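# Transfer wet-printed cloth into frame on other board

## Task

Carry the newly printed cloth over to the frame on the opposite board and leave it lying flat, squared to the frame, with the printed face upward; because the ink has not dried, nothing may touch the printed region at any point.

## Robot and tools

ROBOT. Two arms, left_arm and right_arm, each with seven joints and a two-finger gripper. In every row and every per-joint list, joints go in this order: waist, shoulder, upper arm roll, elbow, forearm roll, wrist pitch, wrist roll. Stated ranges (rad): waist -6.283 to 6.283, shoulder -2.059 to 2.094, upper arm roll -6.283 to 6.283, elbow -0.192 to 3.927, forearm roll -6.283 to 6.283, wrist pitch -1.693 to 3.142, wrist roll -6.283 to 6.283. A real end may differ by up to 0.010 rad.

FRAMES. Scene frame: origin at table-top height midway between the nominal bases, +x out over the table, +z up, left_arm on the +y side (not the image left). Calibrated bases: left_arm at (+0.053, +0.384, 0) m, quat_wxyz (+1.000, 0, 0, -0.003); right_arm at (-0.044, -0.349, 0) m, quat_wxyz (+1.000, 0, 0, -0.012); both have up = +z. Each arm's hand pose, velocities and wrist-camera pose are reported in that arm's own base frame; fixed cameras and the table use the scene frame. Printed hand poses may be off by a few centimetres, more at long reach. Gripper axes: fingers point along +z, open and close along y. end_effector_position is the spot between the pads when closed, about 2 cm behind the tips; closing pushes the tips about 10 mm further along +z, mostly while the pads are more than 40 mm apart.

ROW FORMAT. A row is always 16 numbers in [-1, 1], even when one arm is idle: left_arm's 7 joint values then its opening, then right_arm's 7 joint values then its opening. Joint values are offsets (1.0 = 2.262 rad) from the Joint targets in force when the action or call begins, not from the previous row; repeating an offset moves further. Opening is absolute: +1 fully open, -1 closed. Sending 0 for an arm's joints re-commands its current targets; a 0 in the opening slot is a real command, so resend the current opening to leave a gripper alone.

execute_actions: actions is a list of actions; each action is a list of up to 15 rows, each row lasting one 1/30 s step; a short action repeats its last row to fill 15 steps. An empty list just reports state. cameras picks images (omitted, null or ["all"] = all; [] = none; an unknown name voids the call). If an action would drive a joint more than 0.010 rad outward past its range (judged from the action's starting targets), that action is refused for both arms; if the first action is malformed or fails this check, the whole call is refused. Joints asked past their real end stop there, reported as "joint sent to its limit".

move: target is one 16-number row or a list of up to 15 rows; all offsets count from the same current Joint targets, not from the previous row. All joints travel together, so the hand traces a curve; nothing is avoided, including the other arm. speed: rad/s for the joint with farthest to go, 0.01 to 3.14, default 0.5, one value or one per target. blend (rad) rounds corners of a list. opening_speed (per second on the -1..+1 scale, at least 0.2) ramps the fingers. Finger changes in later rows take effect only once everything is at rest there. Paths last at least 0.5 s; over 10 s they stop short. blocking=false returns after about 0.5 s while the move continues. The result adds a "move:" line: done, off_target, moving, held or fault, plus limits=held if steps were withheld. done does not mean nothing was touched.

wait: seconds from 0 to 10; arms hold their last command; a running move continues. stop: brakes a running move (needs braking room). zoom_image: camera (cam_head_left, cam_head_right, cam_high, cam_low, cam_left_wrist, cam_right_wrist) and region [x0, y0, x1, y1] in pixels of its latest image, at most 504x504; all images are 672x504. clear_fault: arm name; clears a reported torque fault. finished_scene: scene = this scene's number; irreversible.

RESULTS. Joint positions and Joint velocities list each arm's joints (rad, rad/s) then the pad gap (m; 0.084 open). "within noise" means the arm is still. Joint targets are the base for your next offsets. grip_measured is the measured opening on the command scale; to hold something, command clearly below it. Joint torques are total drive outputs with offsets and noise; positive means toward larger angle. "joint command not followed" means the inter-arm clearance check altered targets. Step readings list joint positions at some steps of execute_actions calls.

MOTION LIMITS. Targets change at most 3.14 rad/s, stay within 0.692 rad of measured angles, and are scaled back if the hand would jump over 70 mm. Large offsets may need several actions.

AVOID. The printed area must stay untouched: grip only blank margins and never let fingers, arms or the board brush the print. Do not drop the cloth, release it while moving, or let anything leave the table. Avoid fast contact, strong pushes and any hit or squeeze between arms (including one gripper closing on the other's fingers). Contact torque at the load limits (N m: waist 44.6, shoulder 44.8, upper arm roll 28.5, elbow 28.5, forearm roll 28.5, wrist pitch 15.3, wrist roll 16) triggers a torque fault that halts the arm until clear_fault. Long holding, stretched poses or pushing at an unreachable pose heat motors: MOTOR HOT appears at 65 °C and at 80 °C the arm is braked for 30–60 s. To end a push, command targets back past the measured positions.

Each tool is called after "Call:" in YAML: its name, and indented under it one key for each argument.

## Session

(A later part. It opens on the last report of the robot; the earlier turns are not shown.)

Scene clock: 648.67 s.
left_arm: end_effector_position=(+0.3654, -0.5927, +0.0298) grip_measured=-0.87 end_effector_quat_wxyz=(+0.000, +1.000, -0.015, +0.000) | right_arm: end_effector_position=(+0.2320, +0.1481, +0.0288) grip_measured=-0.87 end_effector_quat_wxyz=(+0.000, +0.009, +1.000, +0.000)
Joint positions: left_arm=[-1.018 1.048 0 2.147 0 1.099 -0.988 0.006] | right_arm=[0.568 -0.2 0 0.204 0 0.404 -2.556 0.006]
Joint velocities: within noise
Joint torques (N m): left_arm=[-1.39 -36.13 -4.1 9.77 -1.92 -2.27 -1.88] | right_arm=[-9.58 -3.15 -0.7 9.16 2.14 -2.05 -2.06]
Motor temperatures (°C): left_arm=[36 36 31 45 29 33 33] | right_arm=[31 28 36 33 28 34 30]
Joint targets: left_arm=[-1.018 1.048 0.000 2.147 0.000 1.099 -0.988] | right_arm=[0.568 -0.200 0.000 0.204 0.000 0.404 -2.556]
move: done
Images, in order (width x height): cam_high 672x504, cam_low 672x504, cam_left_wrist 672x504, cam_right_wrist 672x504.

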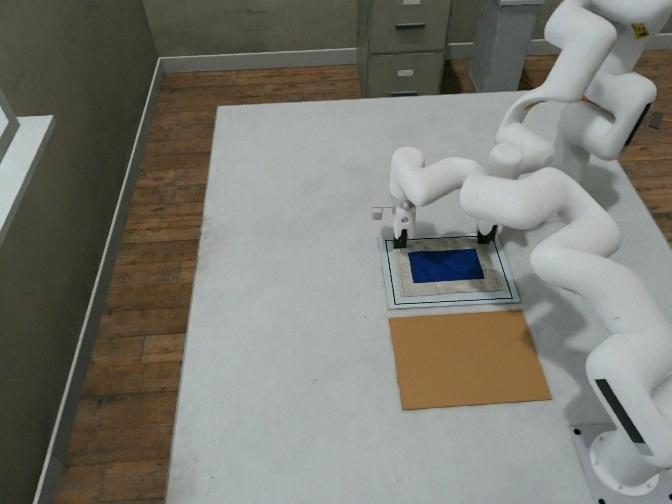

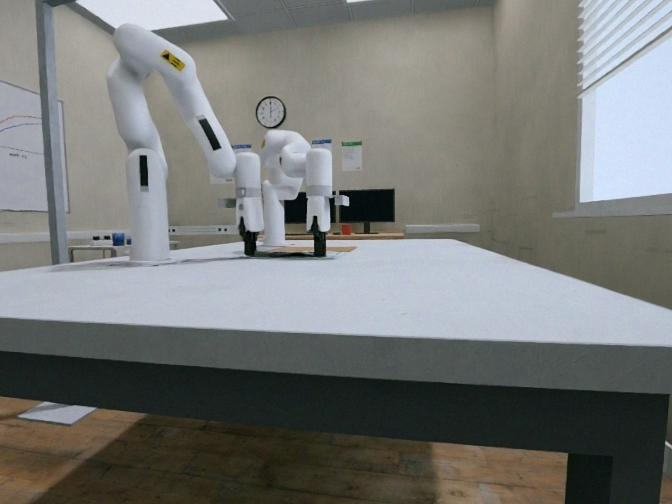

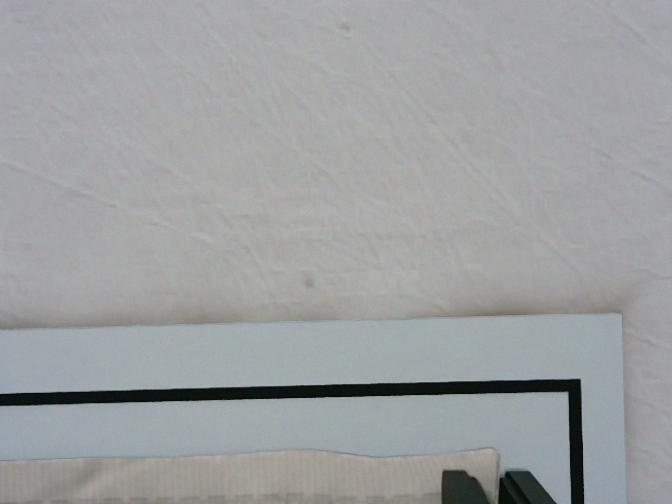

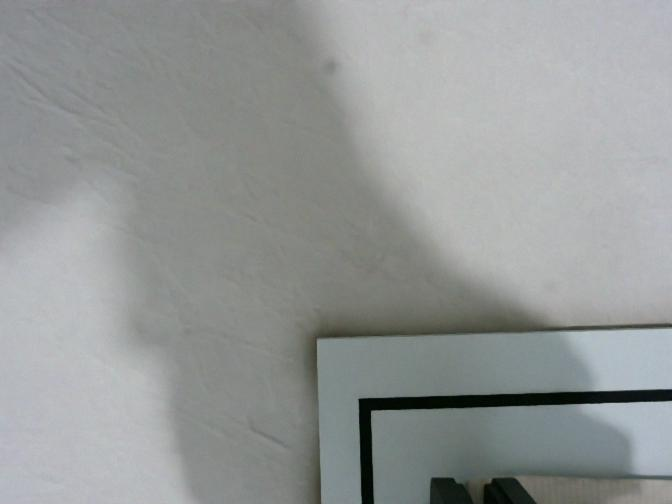

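Call:
move:
  target: [0,-0.01763,0,0.00677,0,0.02441,0,-0.85,0,-0.05935,0,0.00625,0,0.06559,0,-0.85]
  speed: 0.06
  cameras: ["cam_high", "cam_low", "cam_left_wrist", "cam_right_wrist"]

Call:
zoom_image:
  camera: "cam_high"
  region: [370, 210, 550, 330]

Call:
zoom_image:
  camera: "cam_low"
  region: [220, 210, 370, 270]

Scene clock: 656.57 s.
left_arm: end_effector_position=(+0.3655, -0.5927, +0.0598) grip_measured=-0.87 end_effector_quat_wxyz=(+0.000, +1.000, -0.015, +0.000) | right_arm: end_effector_position=(+0.2320, +0.1481, +0.0588) grip_measured=-0.87 end_effector_quat_wxyz=(+0.000, +0.009, +1.000, +0.000)
Joint positions: left_arm=[-1.018 1.008 0 2.162 0 1.155 -0.988 0.006] | right_arm=[0.568 -0.335 0 0.218 0 0.553 -2.556 0.006]
Joint velocities: within noise
Joint torques (N m): left_arm=[2.37 -55.36 -3.9 18.47 -2.1 0.06 -1.82] | right_arm=[-8.9 -9.09 -0.67 16.75 2.12 0.39 -1.76]
Motor temperatures (°C): left_arm=[36 36 31 45 29 33 33] | right_arm=[31 28 36 33 28 34 30]
Joint targets: left_arm=[-1.018 1.008 0.000 2.162 0.000 1.155 -0.988] | right_arm=[0.568 -0.335 0.000 0.218 0.000 0.553 -2.556]
move: done
Images, in order (width x height): cam_high 672x504, cam_low 672x504, cam_left_wrist 672x504, cam_right_wrist 672x504.

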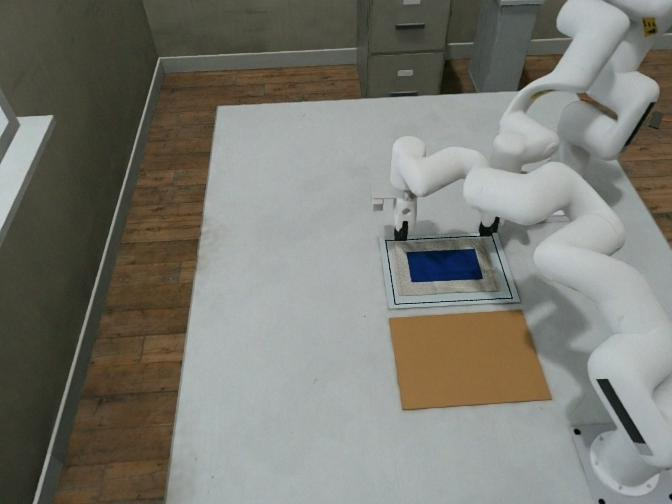

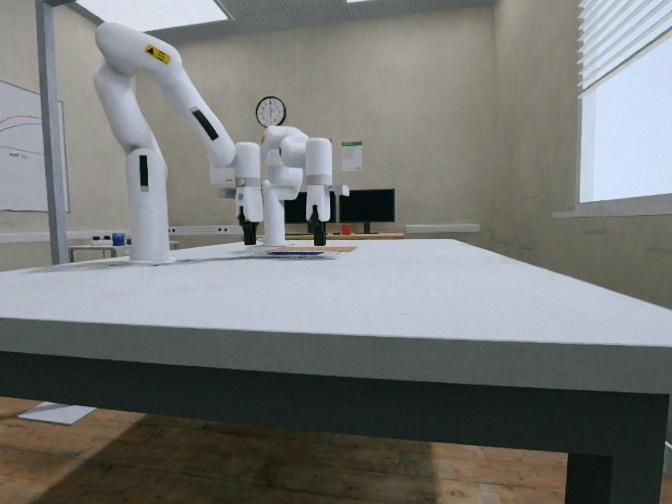

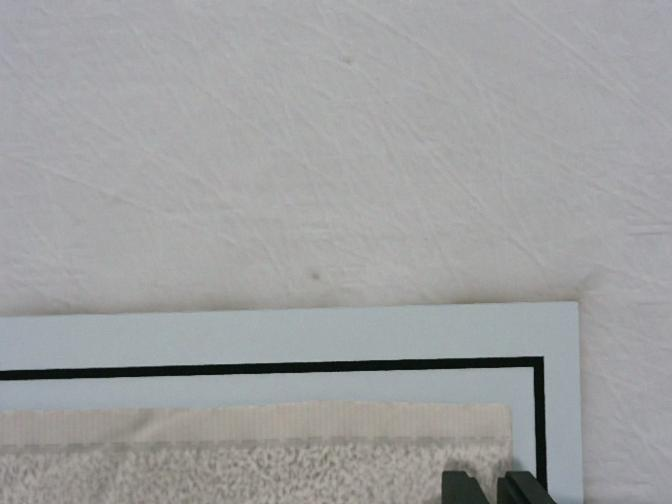

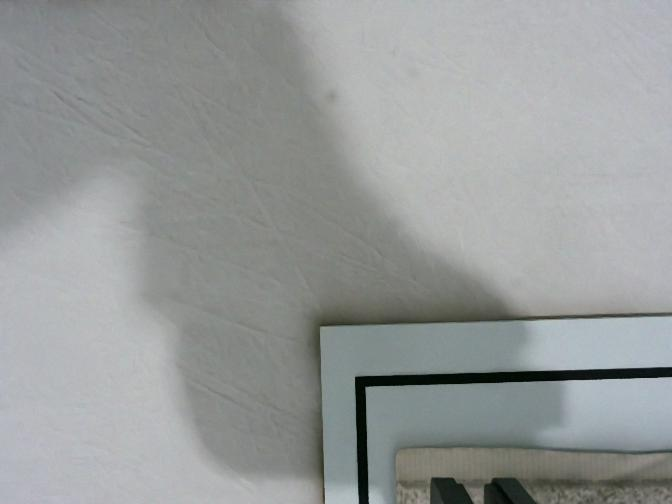

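Scaled by 2.800 from the camera's 672x504 image, which has a finer 960x720 frame.

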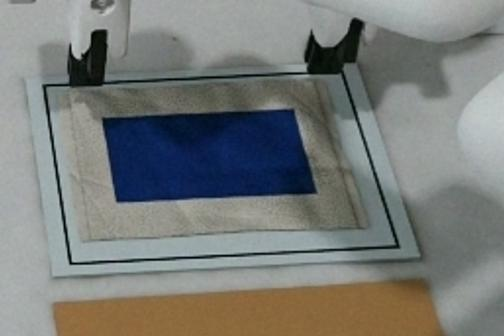

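Scaled by 3.360 from the camera's 672x504 image, which has a finer 960x720 frame.

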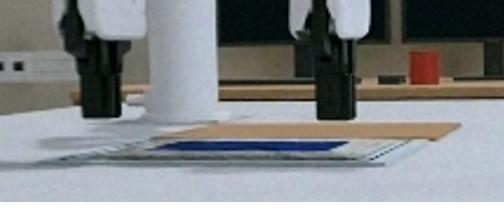

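Call:
move:
  target: [0.05821,-0.19265,0,-0.33559,0,-0.14294,0.04561,-1,0.13995,0.15082,0,0.15505,0,0.00422,0.12571,-1]
  speed: 0.25
  cameras: ["cam_high", "cam_left_wrist", "cam_right_wrist"]

Scene clock: 705.83 s.
left_arm: end_effector_position=(+0.3691, -0.4526, +0.0598) grip_measured=-1.00 end_effector_quat_wxyz=(+0.000, +1.000, -0.001, +0.000) | right_arm: end_effector_position=(+0.2399, +0.2930, +0.0598) grip_measured=-1.00 end_effector_quat_wxyz=(+0.000, -0.007, +1.000, +0.000)
Joint positions: left_arm=[-0.887 0.572 0 1.403 0 0.831 -0.885 0] | right_arm=[0.885 0.006 0 0.569 0 0.562 -2.271 0]
Joint velocities: within noise
Joint torques (N m): left_arm=[2.8 -45.8 -3.4 13.08 -2.05 -3.49 1.88] | right_arm=[10.1 -7.51 -0.28 16.79 2.12 0.46 2.13]
Motor temperatures (°C): left_arm=[36 38 31 49 29 33 33] | right_arm=[31 28 36 37 28 32 30]
Joint targets: left_arm=[-0.887 0.572 0.000 1.403 0.000 0.831 -0.885] | right_arm=[0.885 0.006 0.000 0.569 0.000 0.562 -2.271]
move: done
Images, in order (width x height): cam_high 672x504, cam_left_wrist 672x504, cam_right_wrist 672x504.

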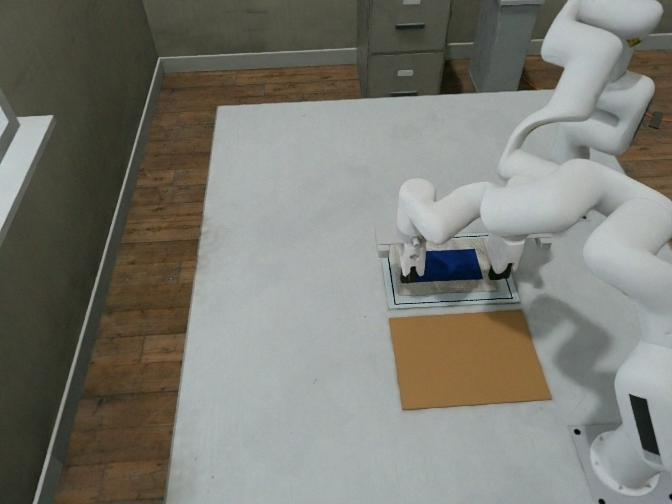

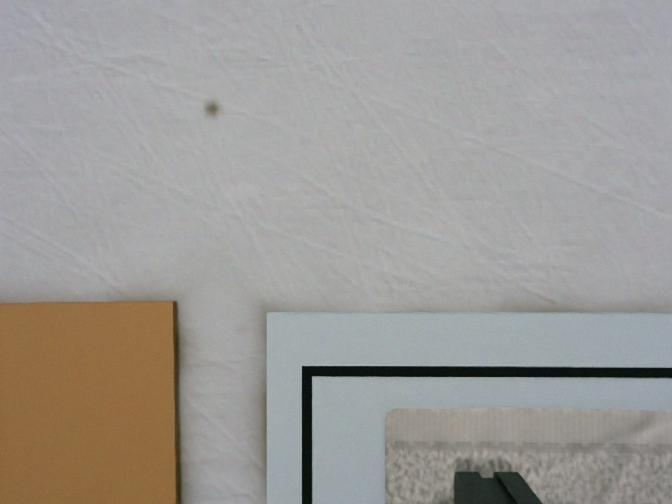

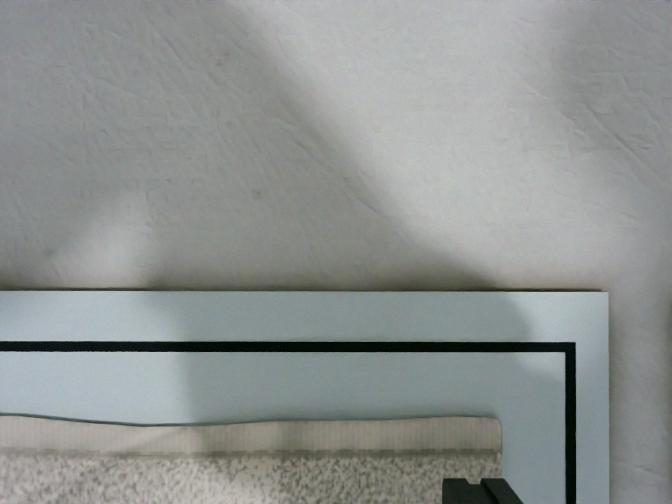

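Call:
move:
  target: [0,0.02385,0,-0.00378,0,-0.02763,0,-1,0,0.04168,0,-0.0046,0,-0.04628,0,-1]
  speed: 0.05
  cameras: ["cam_low"]

Call:
move:
  target: [0,0.00084,0,-0.00005,0,-0.00089,0,-1,0,0.00141,0,-0.00006,0,-0.00148,0,-1]
  speed: 0.02
  cameras: ["cam_low"]

Scene clock: 716.53 s.
left_arm: end_effector_position=(+0.3691, -0.4526, +0.0299) grip_measured=-1.00 end_effector_quat_wxyz=(+0.000, +1.000, -0.001, +0.000) | right_arm: end_effector_position=(+0.2399, +0.2930, +0.0288) grip_measured=-1.00 end_effector_quat_wxyz=(+0.000, -0.007, +1.000, +0.000)
Joint positions: left_arm=[-0.887 0.626 0 1.395 0 0.769 -0.885 0] | right_arm=[0.885 0.101 0 0.559 0 0.458 -2.271 0]
Joint velocities: within noise
Joint torques (N m): left_arm=[2.82 -32.83 -3.3 12.38 -1.98 -3.55 1.64] | right_arm=[9.61 -8.13 0.76 9.32 2.1 -2.57 1.77]
Motor temperatures (°C): left_arm=[36 38 31 48 29 33 33] | right_arm=[31 28 36 36 28 32 30]
Joint targets: left_arm=[-0.887 0.626 0.000 1.395 0.000 0.769 -0.885] | right_arm=[0.885 0.101 0.000 0.559 0.000 0.458 -2.271]
move: done
Images, in order (width x height): cam_low 672x504.

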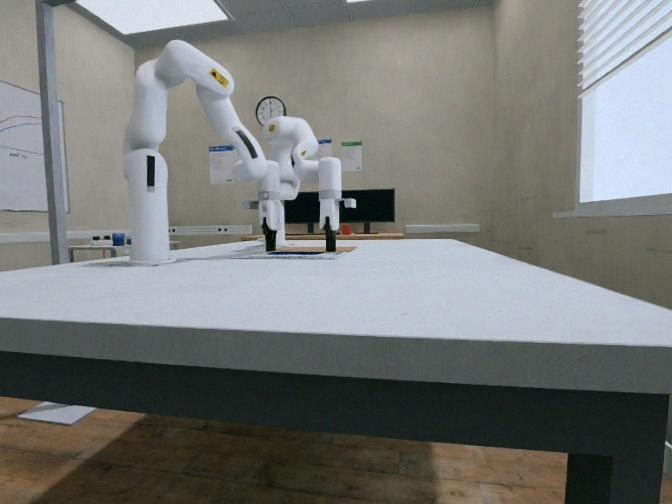

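Scene clock: 717.23 s.
left_arm: end_effector_position=(+0.3691, -0.4526, +0.0289) grip_measured=-1.00 end_effector_quat_wxyz=(+0.000, +1.000, -0.001, +0.000) | right_arm: end_effector_position=(+0.2399, +0.2930, +0.0278) grip_measured=-1.00 end_effector_quat_wxyz=(+0.000, -0.007, +1.000, +0.000)
Joint positions: left_arm=[-0.887 0.628 0 1.395 0 0.767 -0.885 0] | right_arm=[0.885 0.104 0 0.558 0 0.454 -2.271 0]
Joint velocities: within noise
Joint torques (N m): left_arm=[2.56 -24.44 -3.16 10.68 -2.18 -3.45 1.48] | right_arm=[9.47 -8.18 0.84 9.31 2.12 -2.54 1.75]
Motor temperatures (°C): left_arm=[36 38 31 48 29 33 33] | right_arm=[31 28 36 36 28 32 30]
Joint targets: left_arm=[-0.887 0.628 0.000 1.395 0.000 0.767 -0.885] | right_arm=[0.885 0.104 0.000 0.558 0.000 0.454 -2.271]
move: done
Images, in order (width x height): cam_low 672x504.

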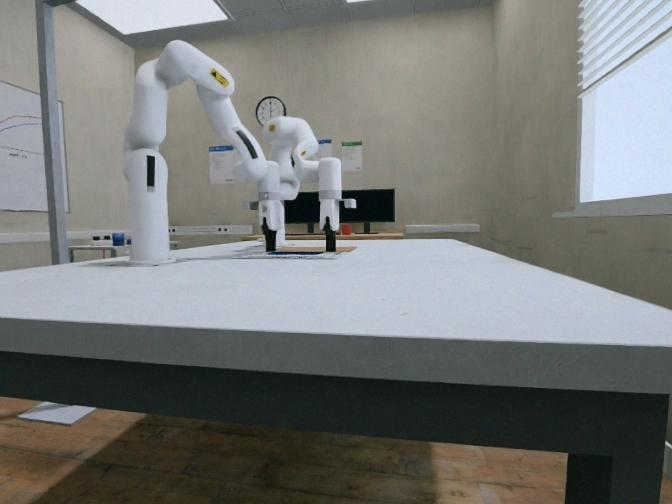

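Call:
move:
  target: [0,0,0,0,0,0,0,-1,0,0.00141,0,-0.00006,0,-0.00148,0,-1]
  speed: 0.02
  cameras: []

Call:
move:
  target: [0,0,0,0,0,0,0,-1,0,0.0007,0,-0.00003,0,-0.00074,0,-1]
  speed: 0.02
  cameras: []

Scene clock: 722.27 s.
left_arm: end_effector_position=(+0.3691, -0.4526, +0.0289) grip_measured=-1.00 end_effector_quat_wxyz=(+0.000, +1.000, -0.001, +0.000) | right_arm: end_effector_position=(+0.2400, +0.2930, +0.0268) grip_measured=-1.00 end_effector_quat_wxyz=(+0.000, -0.007, +1.000, +0.000)
Joint positions: left_arm=[-0.887 0.628 0 1.395 0 0.767 -0.885 0] | right_arm=[0.885 0.107 0 0.558 0 0.451 -2.271 0]
Joint velocities: within noise
Joint torques (N m): left_arm=[2.57 -24.3 -3.2 9.99 -2.01 -1.86 1.32] | right_arm=[8.87 -8.04 1 9.13 2.07 -2.59 1.57]
Motor temperatures (°C): left_arm=[36 37 31 47 29 33 33] | right_arm=[31 28 36 35 28 33 29]
Joint targets: left_arm=[-0.887 0.628 0.000 1.395 0.000 0.767 -0.885] | right_arm=[0.885 0.107 0.000 0.558 0.000 0.451 -2.271]
move: done
No camera images: "cameras" was empty.

Scene clock: 722.97 s.
left_arm: end_effector_position=(+0.3691, -0.4526, +0.0289) grip_measured=-1.00 end_effector_quat_wxyz=(+0.000, +1.000, -0.001, +0.000) | right_arm: end_effector_position=(+0.2400, +0.2930, +0.0264) grip_measured=-1.00 end_effector_quat_wxyz=(+0.000, -0.007, +1.000, +0.000)
Joint positions: left_arm=[-0.887 0.628 0 1.395 0 0.767 -0.885 0] | right_arm=[0.885 0.109 0 0.558 0 0.449 -2.271 0]
Joint velocities: within noise
Joint torques (N m): left_arm=[2.62 -23.97 -2.9 10.16 -1.88 -1.62 1.13] | right_arm=[8.8 -6.49 1.1 8.19 2.11 -2.49 1.49]
Motor temperatures (°C): left_arm=[36 37 31 47 29 33 33] | right_arm=[31 28 36 35 28 33 29]
Joint targets: left_arm=[-0.887 0.628 0.000 1.395 0.000 0.767 -0.885] | right_arm=[0.885 0.109 0.000 0.558 0.000 0.449 -2.271]
move: done
No camera images: "cameras" was empty.

Call:
move:
  target: [0,0,0,0,0,0,0,-1,0,0.0007,0,-0.00003,0,-0.00074,0,-1]
  speed: 0.02
  cameras: []

Scene clock: 725.23 s.
left_arm: end_effector_position=(+0.3691, -0.4526, +0.0289) grip_measured=-1.00 end_effector_quat_wxyz=(+0.000, +1.000, -0.001, +0.000) | right_arm: end_effector_position=(+0.2400, +0.2930, +0.0259) grip_measured=-1.00 end_effector_quat_wxyz=(+0.000, -0.007, +1.000, +0.000)
Joint positions: left_arm=[-0.887 0.628 0 1.395 0 0.767 -0.885 0] | right_arm=[0.885 0.11 0 0.558 0 0.448 -2.271 0]
Joint velocities: within noise
Joint torques (N m): left_arm=[2.58 -24.14 -3.02 10.13 -2.04 -0.61 0.98] | right_arm=[8.68 -4.01 1 6.81 2.1 -2.17 1.46]
Motor temperatures (°C): left_arm=[36 37 31 47 29 33 33] | right_arm=[31 28 36 35 28 33 29]
Joint targets: left_arm=[-0.887 0.628 0.000 1.395 0.000 0.767 -0.885] | right_arm=[0.885 0.110 0.000 0.558 0.000 0.448 -2.271]
move: done
No camera images: "cameras" was empty.

Call:
move:
  target: [-0.00014,-0.01124,0,-0.01941,0,-0.00817,-0.00385,-1,0.00893,0.00016,0,0.00025,0,0.00009,0.00522,-1]
  speed: 0.015
  cameras: ["cam_high", "cam_left_wrist", "cam_right_wrist"]

Scene clock: 739.10 s.
left_arm: end_effector_position=(+0.3633, -0.4458, +0.0289) grip_measured=-1.00 end_effector_quat_wxyz=(+0.000, +1.000, +0.003, +0.000) | right_arm: end_effector_position=(+0.2341, +0.2979, +0.0259) grip_measured=-1.00 end_effector_quat_wxyz=(+0.000, -0.011, +1.000, +0.000)
Joint positions: left_arm=[-0.887 0.603 0 1.351 0 0.748 -0.894 0] | right_arm=[0.905 0.111 0 0.559 0 0.448 -2.26 0]
Joint velocities: within noise
Joint torques (N m): left_arm=[-2.54 -36.61 -2.64 6.74 -2.04 -1.68 -2.16] | right_arm=[13.15 -3.91 0.94 10.24 2.16 1.36 2.07]
Motor temperatures (°C): left_arm=[36 36 31 46 29 33 33] | right_arm=[31 28 36 34 28 33 29]
Joint targets: left_arm=[-0.887 0.603 0.000 1.351 0.000 0.748 -0.894] | right_arm=[0.905 0.111 0.000 0.559 0.000 0.448 -2.259]
move: done
Images, in order (width x height): cam_high 672x504, cam_left_wrist 672x504, cam_right_wrist 672x504.

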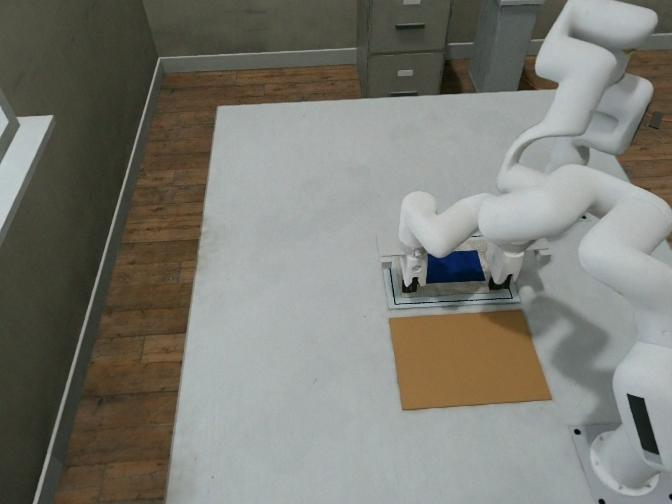

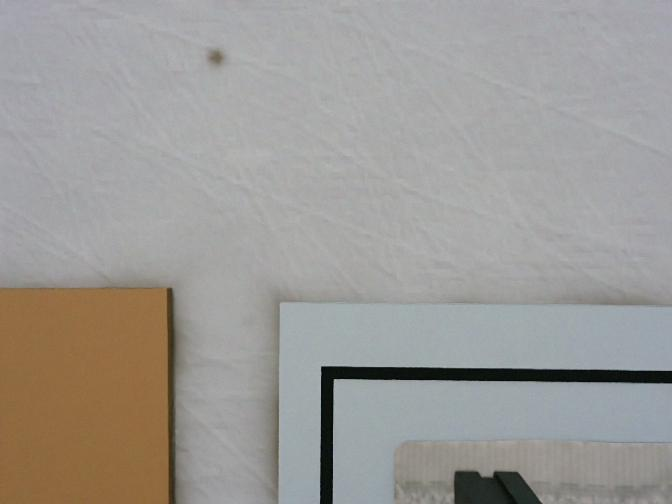

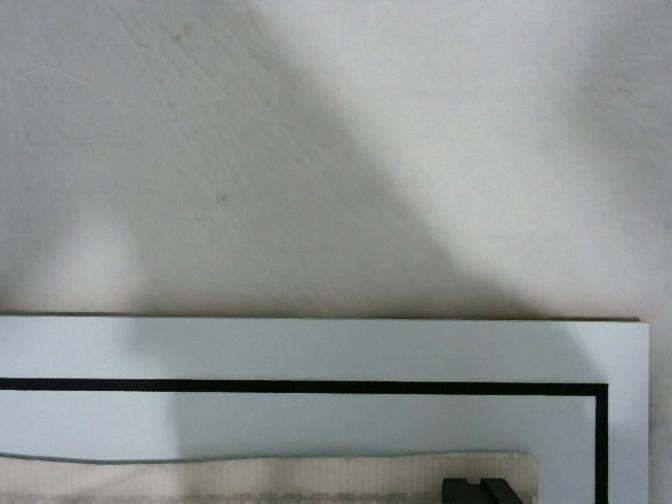

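Call:
move:
  target: [0,-0.04701,0,0.0115,0,0.05851,0,-1,0,-0.08186,0,0.01383,0,0.09569,0,-1]
  speed: 0.1
  cameras: ["cam_high", "cam_low", "cam_left_wrist", "cam_right_wrist"]

Call:
zoom_image:
  camera: "cam_high"
  region: [370, 210, 550, 330]

Scene clock: 747.30 s.
left_arm: end_effector_position=(+0.3633, -0.4458, +0.0898) grip_measured=-1.00 end_effector_quat_wxyz=(+0.000, +1.000, +0.003, +0.000) | right_arm: end_effector_position=(+0.2341, +0.2979, +0.0898) grip_measured=-1.00 end_effector_quat_wxyz=(+0.000, -0.011, +1.000, +0.000)
Joint positions: left_arm=[-0.887 0.496 0 1.377 0 0.881 -0.894 0] | right_arm=[0.905 -0.075 0 0.59 0 0.664 -2.259 0]
Joint velocities: within noise
Joint torques (N m): left_arm=[-2.03 -44.63 -2.41 17.3 -1.86 0 -2.14] | right_arm=[-5.59 -13.82 1.12 17.88 2.06 0.45 1.87]
Motor temperatures (°C): left_arm=[36 37 31 45 29 33 33] | right_arm=[31 28 36 34 28 33 29]
Joint targets: left_arm=[-0.887 0.496 0.000 1.377 0.000 0.881 -0.894] | right_arm=[0.905 -0.075 0.000 0.590 0.000 0.664 -2.259]
move: done
Images, in order (width x height): cam_high 672x504, cam_low 672x504, cam_left_wrist 672x504, cam_right_wrist 672x504.

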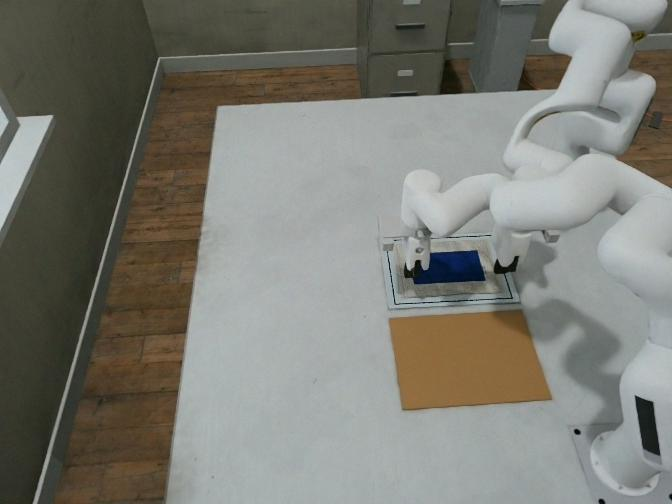

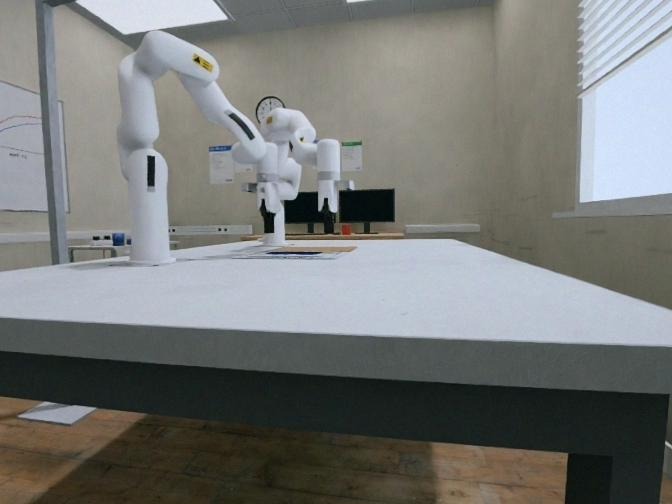

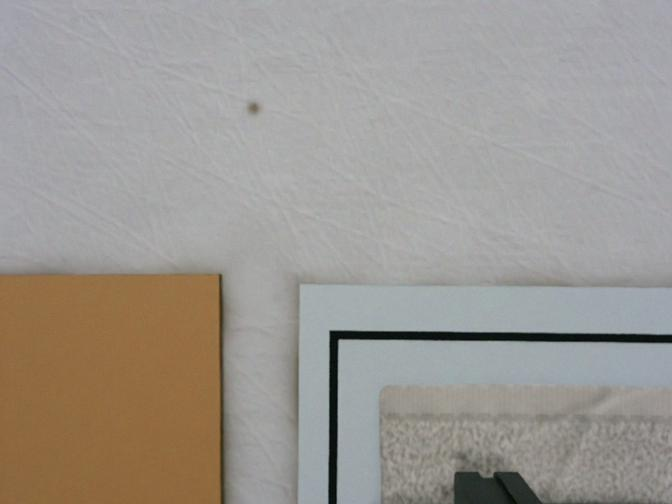

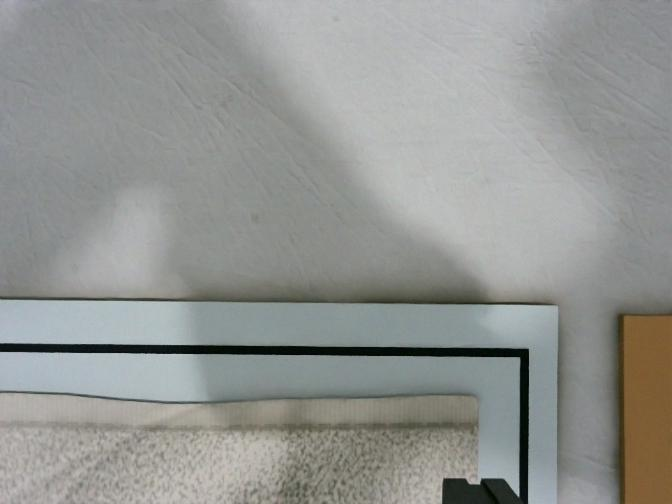

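Scaled by 2.800 from the camera's 672x504 image, which has a finer 960x720 frame.

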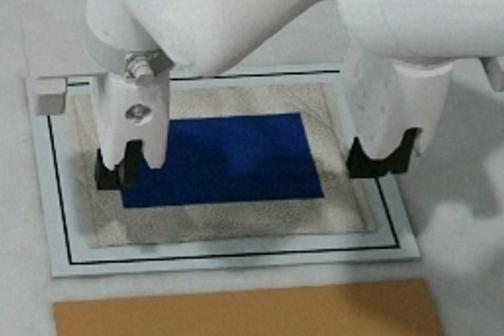

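Call:
move:
  target: [-0.10573,-0.22319,0,0.09935,0,0.32254,-0.10312,-1,-0.48838,-0.23246,0,0.00419,0,0.23665,-0.47745,-1]
  speed: 0.5

Call:
zoom_image:
  camera: "cam_high"
  region: [370, 210, 550, 330]

Scene clock: 767.03 s.
left_arm: end_effector_position=(+0.2001, -0.4199, +0.3998) grip_measured=-1.00 end_effector_quat_wxyz=(+0.000, +1.000, +0.000, +0.000) | right_arm: end_effector_position=(+0.2952, -0.0597, +0.2350) grip_measured=-1.00 end_effector_quat_wxyz=(+0.000, +0.001, +1.000, +0.000)
Joint positions: left_arm=[-1.126 -0.009 0 1.601 0 1.61 -1.127 0] | right_arm=[-0.2 -0.6 0 0.6 0 1.2 -3.339 0]
Joint velocities: within noise
Joint torques (N m): left_arm=[-2.43 -31.28 -1.81 17.8 -1.91 0.06 -2.27] | right_arm=[-9.83 -7.56 1.03 20.6 2.02 0.46 -2.22]
Motor temperatures (°C): left_arm=[36 37 31 48 29 33 33] | right_arm=[31 29 36 37 28 32 29]
Joint targets: left_arm=[-1.126 -0.009 0.000 1.601 0.000 1.610 -1.127] | right_arm=[-0.200 -0.600 0.000 0.600 0.000 1.200 -3.339]
move: done

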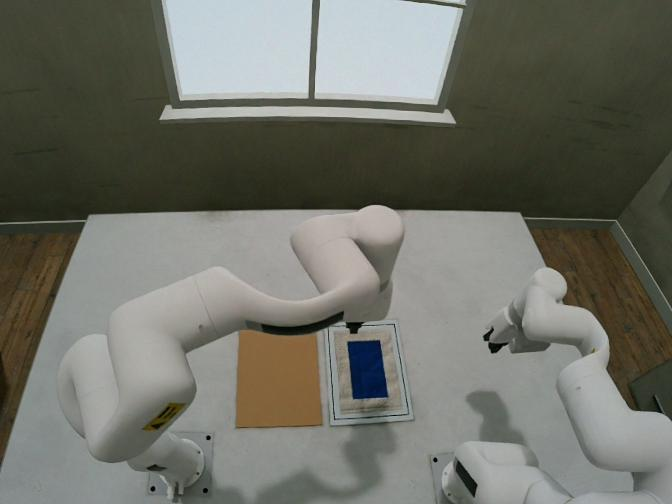

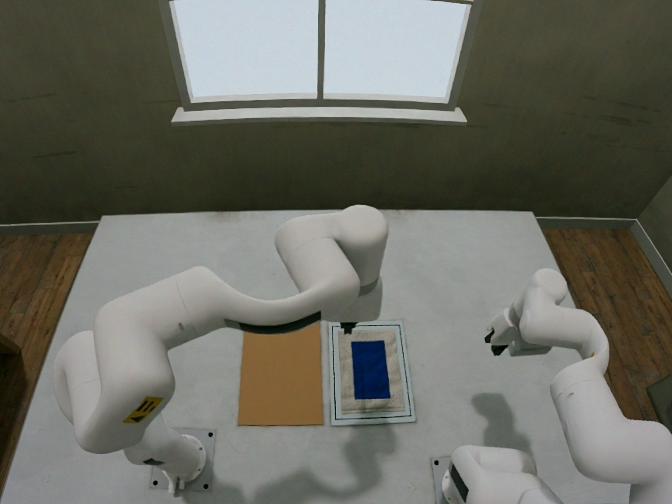

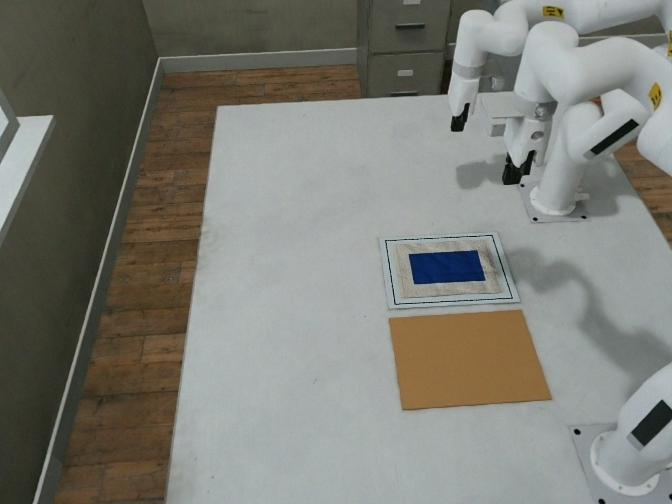

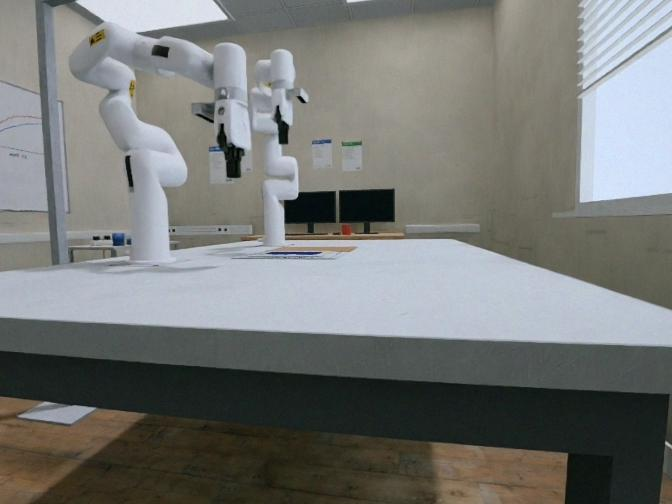

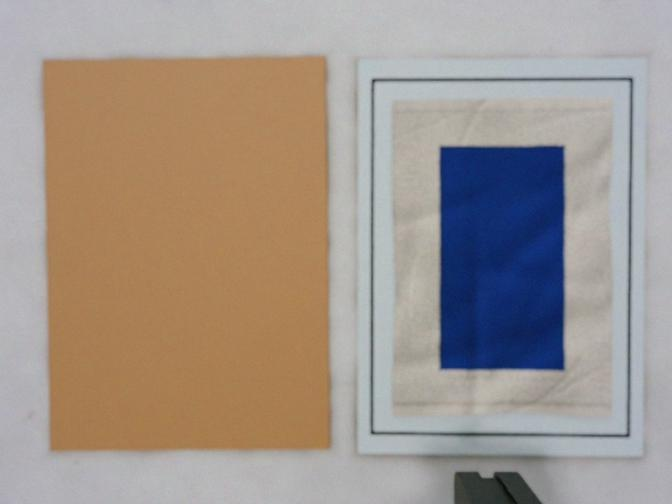

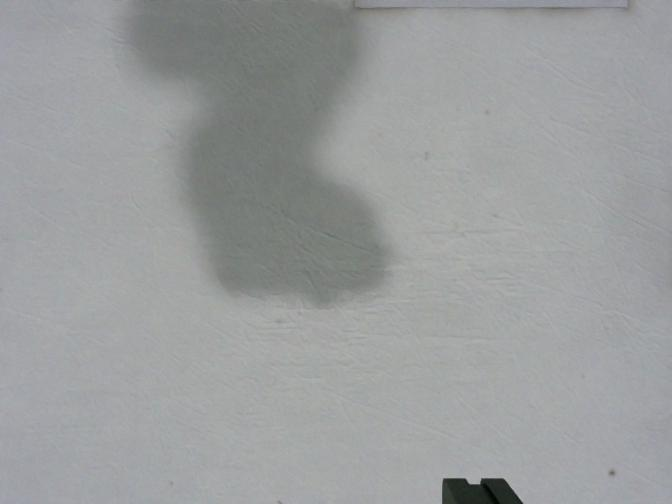

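Scaled by 2.800 from the camera's 672x504 image, which has a finer 960x720 frame.

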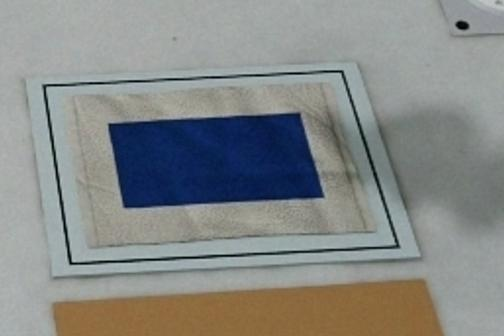

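Call:
zoom_image:
  camera: "cam_left_wrist"
  region: [350, 60, 660, 460]

Call:
zoom_image:
  camera: "cam_low"
  region: [220, 230, 370, 270]

Scaled by 1.260 from the camera's 672x504 image, which has a finer 960x720 frame.

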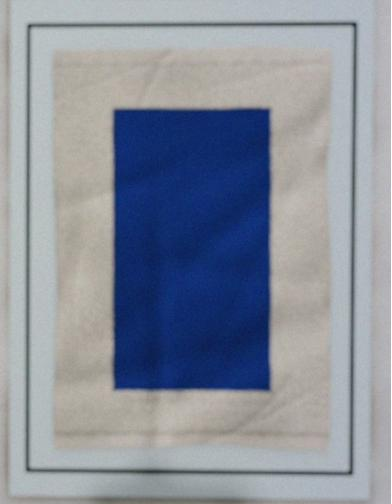

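Scaled by 3.360 from the camera's 672x504 image, which has a finer 960x720 frame.

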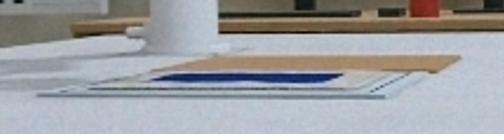

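Call:
zoom_image:
  camera: "cam_left_wrist"
  region: [370, 360, 640, 450]

Call:
zoom_image:
  camera: "cam_high"
  region: [450, 225, 530, 310]

Scaled by 1.867 from the camera's 672x504 image, which has a finer 960x720 frame.

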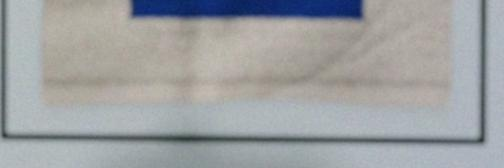

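Scaled by 5.929 from the camera's 672x504 image, which has a finer 960x720 frame.

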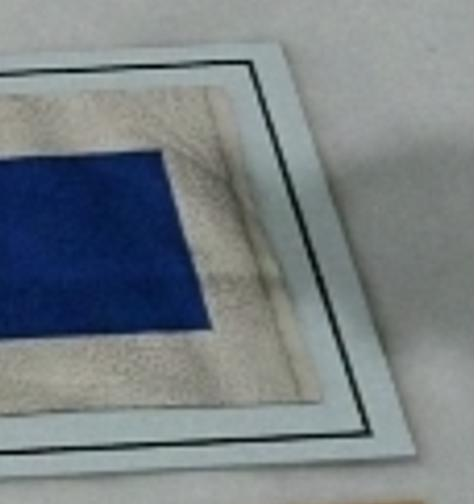

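Call:
zoom_image:
  camera: "cam_low"
  region: [230, 240, 350, 265]

Scaled by 4.200 from the camera's 672x504 image, which has a finer 960x720 frame.

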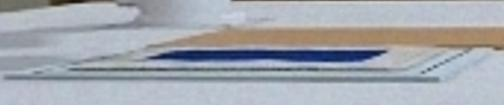

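Call:
move:
  target:
    - [0,0,0,0,0,0,0,-1,0.35398,0.12611,0,-0.15958,0,-0.28568,0.34682,-1]
  speed: 0.4
  cameras: ["cam_left_wrist", "cam_right_wrist"]

Scene clock: 811.27 s.
left_arm: end_effector_position=(+0.2001, -0.4199, +0.3998) grip_measured=-1.00 end_effector_quat_wxyz=(+0.000, +1.000, +0.000, +0.000) | right_arm: end_effector_position=(+0.2320, +0.1590, +0.0598) grip_measured=-1.00 end_effector_quat_wxyz=(+0.000, -0.007, +1.000, +0.000)
Joint positions: left_arm=[-1.126 -0.009 0 1.601 0 1.61 -1.127 0] | right_arm=[0.601 -0.315 0 0.239 0 0.553 -2.555 0]
Joint velocities: within noise
Joint torques (N m): left_arm=[-2.19 -30.18 -1.76 16.97 -2.06 -2.04 -1.55] | right_arm=[10.14 -2.27 -0.03 10.29 2 -2.57 2.07]
Motor temperatures (°C): left_arm=[36 36 31 50 29 33 33] | right_arm=[31 28 36 40 28 32 29]
Joint targets: left_arm=[-1.126 -0.009 0.000 1.601 0.000 1.610 -1.127] | right_arm=[0.601 -0.315 0.000 0.239 0.000 0.553 -2.555]
move: done
Images, in order (width x height): cam_left_wrist 672x504, cam_right_wrist 672x504.

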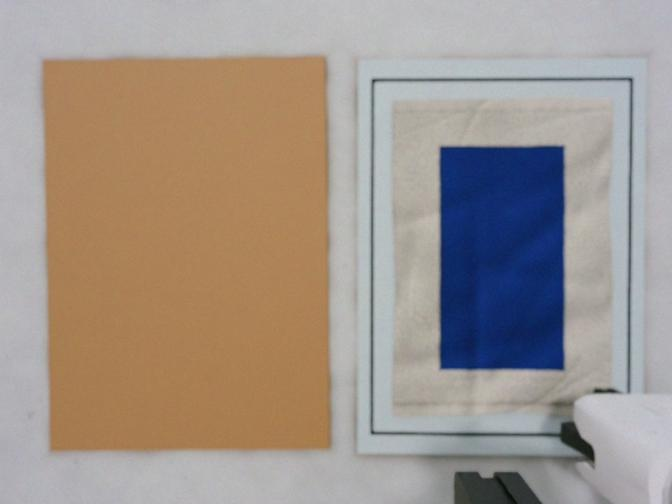

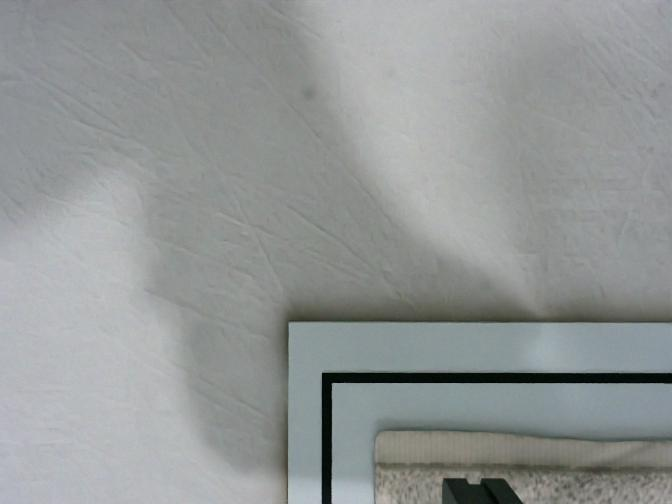

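Call:
move:
  target:
    - [0,0,0,0,0,0,0,-1,0,0.06167,0,-0.00649,0,-0.06816,0,-1]
    - [0,0,0,0,0,0,0,-1,0,0.06623,0,-0.00668,0,-0.0729,0,-1]
  speed: [0.06, 0.02]
  cameras: []

Scene clock: 817.97 s.
left_arm: end_effector_position=(+0.2001, -0.4199, +0.3998) grip_measured=-1.00 end_effector_quat_wxyz=(+0.000, +1.000, +0.000, +0.000) | right_arm: end_effector_position=(+0.2320, +0.1590, +0.0257) grip_measured=-1.00 end_effector_quat_wxyz=(+0.000, -0.007, +1.000, +0.000)
Joint positions: left_arm=[-1.126 -0.009 0 1.601 0 1.61 -1.127 0] | right_arm=[0.601 -0.165 0 0.224 0 0.388 -2.555 0]
Joint velocities: within noise
Joint torques (N m): left_arm=[-1.67 -28.91 -1.56 16.1 -1.94 -3.21 -0.7] | right_arm=[9.53 1.98 -0.69 3.94 2.02 -1.85 1.7]
Motor temperatures (°C): left_arm=[36 36 31 50 29 33 33] | right_arm=[31 28 36 38 28 33 29]
Joint targets: left_arm=[-1.126 -0.009 0.000 1.601 0.000 1.610 -1.127] | right_arm=[0.601 -0.165 0.000 0.223 0.000 0.388 -2.555]
move: done
No camera images: "cameras" was empty.

Call:
move:
  target:
    - [0,0,0,0,0,0,0,-1,-0.00056,-0.00305,0,-0.0031,0,-0.00005,-0.00056,-1]
    - [0,0,0,0,0,0,0,-1,-0.00056,-0.06988,0,0.00363,0,0.07351,-0.00056,-1]
  speed: [0.006, 0.08]
  cameras: ["cam_high", "cam_low", "cam_left_wrist", "cam_right_wrist"]

Call:
zoom_image:
  camera: "cam_low"
  region: [230, 240, 350, 265]

Call:
zoom_image:
  camera: "cam_high"
  region: [450, 225, 530, 310]

each speed must be a number from 0.01 to 3.14 (rad/s); nothing of the call was run

This scene's latest camera images include none from cam_low. They are from: cam_left_wrist, cam_right_wrist. cam_low's image comes with the result of a call that names it in "cameras".

This scene's latest camera images include none from cam_high. They are from: cam_left_wrist, cam_right_wrist. cam_high's image comes with the result of a call that names it in "cameras".

Call:
move:
  target:
    - [0,0,0,0,0,0,0,-1,-0.00056,-0.00305,0,-0.0031,0,-0.00005,-0.00056,-1]
    - [0,0,0,0,0,0,0,-1,-0.00056,-0.06988,0,0.00363,0,0.07351,-0.00056,-1]
  speed: [0.01, 0.08]
  cameras: ["cam_high", "cam_low", "cam_left_wrist", "cam_right_wrist"]

Call:
zoom_image:
  camera: "cam_low"
  region: [230, 240, 350, 265]

Call:
zoom_image:
  camera: "cam_high"
  region: [450, 225, 530, 310]

Scene clock: 829.80 s.
left_arm: end_effector_position=(+0.2001, -0.4199, +0.3998) grip_measured=-1.00 end_effector_quat_wxyz=(+0.000, +1.000, +0.000, +0.000) | right_arm: end_effector_position=(+0.2304, +0.1575, +0.0598) grip_measured=-1.00 end_effector_quat_wxyz=(+0.000, -0.007, +1.000, +0.000)
Joint positions: left_arm=[-1.126 -0.009 0 1.601 0 1.61 -1.127 0] | right_arm=[0.6 -0.323 0 0.232 0 0.555 -2.556 0]
Joint velocities: within noise
Joint torques (N m): left_arm=[-1.58 -27.8 -0.99 15.39 -1.8 -3.33 -0.17] | right_arm=[-4.34 -9.21 -0.55 16.7 2.06 0.5 -1.95]
Motor temperatures (°C): left_arm=[36 36 31 49 29 33 32] | right_arm=[30 28 35 36 28 32 29]
Joint targets: left_arm=[-1.126 -0.009 0.000 1.601 0.000 1.610 -1.127] | right_arm=[0.600 -0.323 0.000 0.232 0.000 0.555 -2.556]
move: done
Images, in order (width x height): cam_high 672x504, cam_low 672x504, cam_left_wrist 672x504, cam_right_wrist 672x504.

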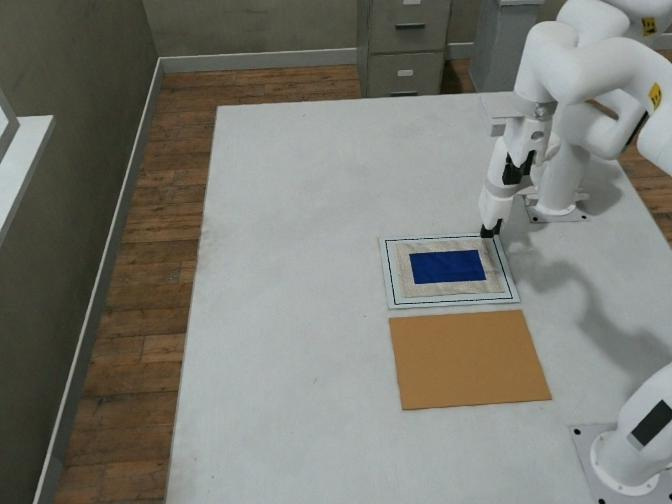

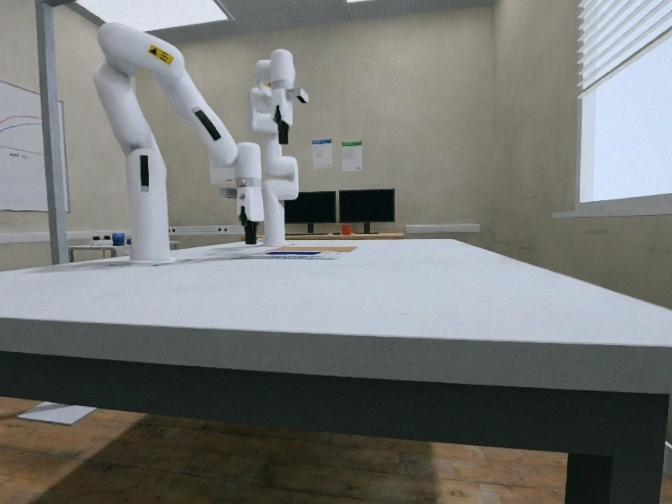

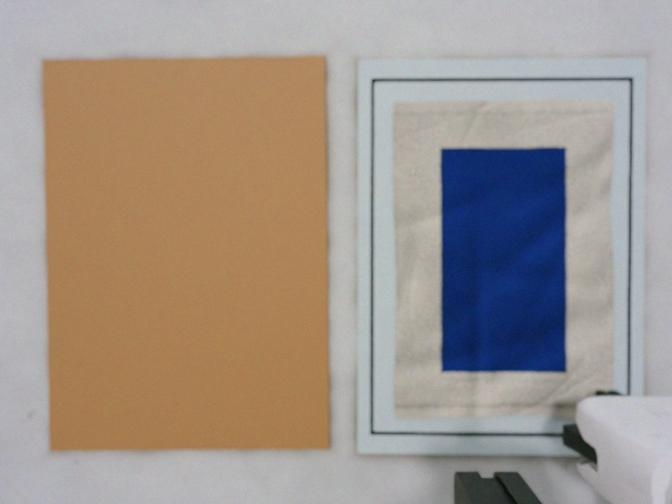

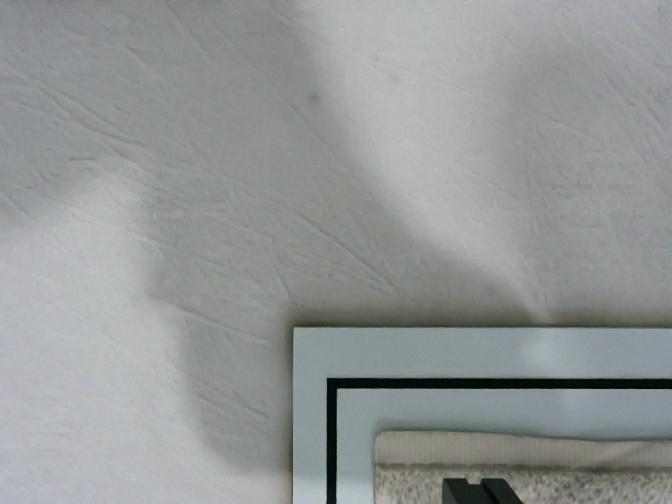

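Scaled by 4.200 from the camera's 672x504 image, which has a finer 960x720 frame.

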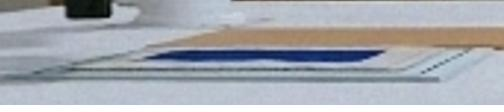

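Scaled by 5.929 from the camera's 672x504 image, which has a finer 960x720 frame.

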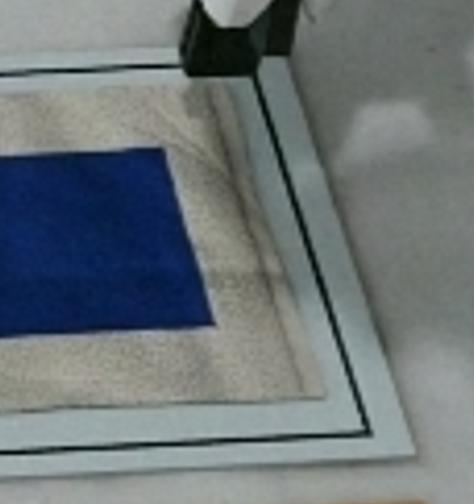

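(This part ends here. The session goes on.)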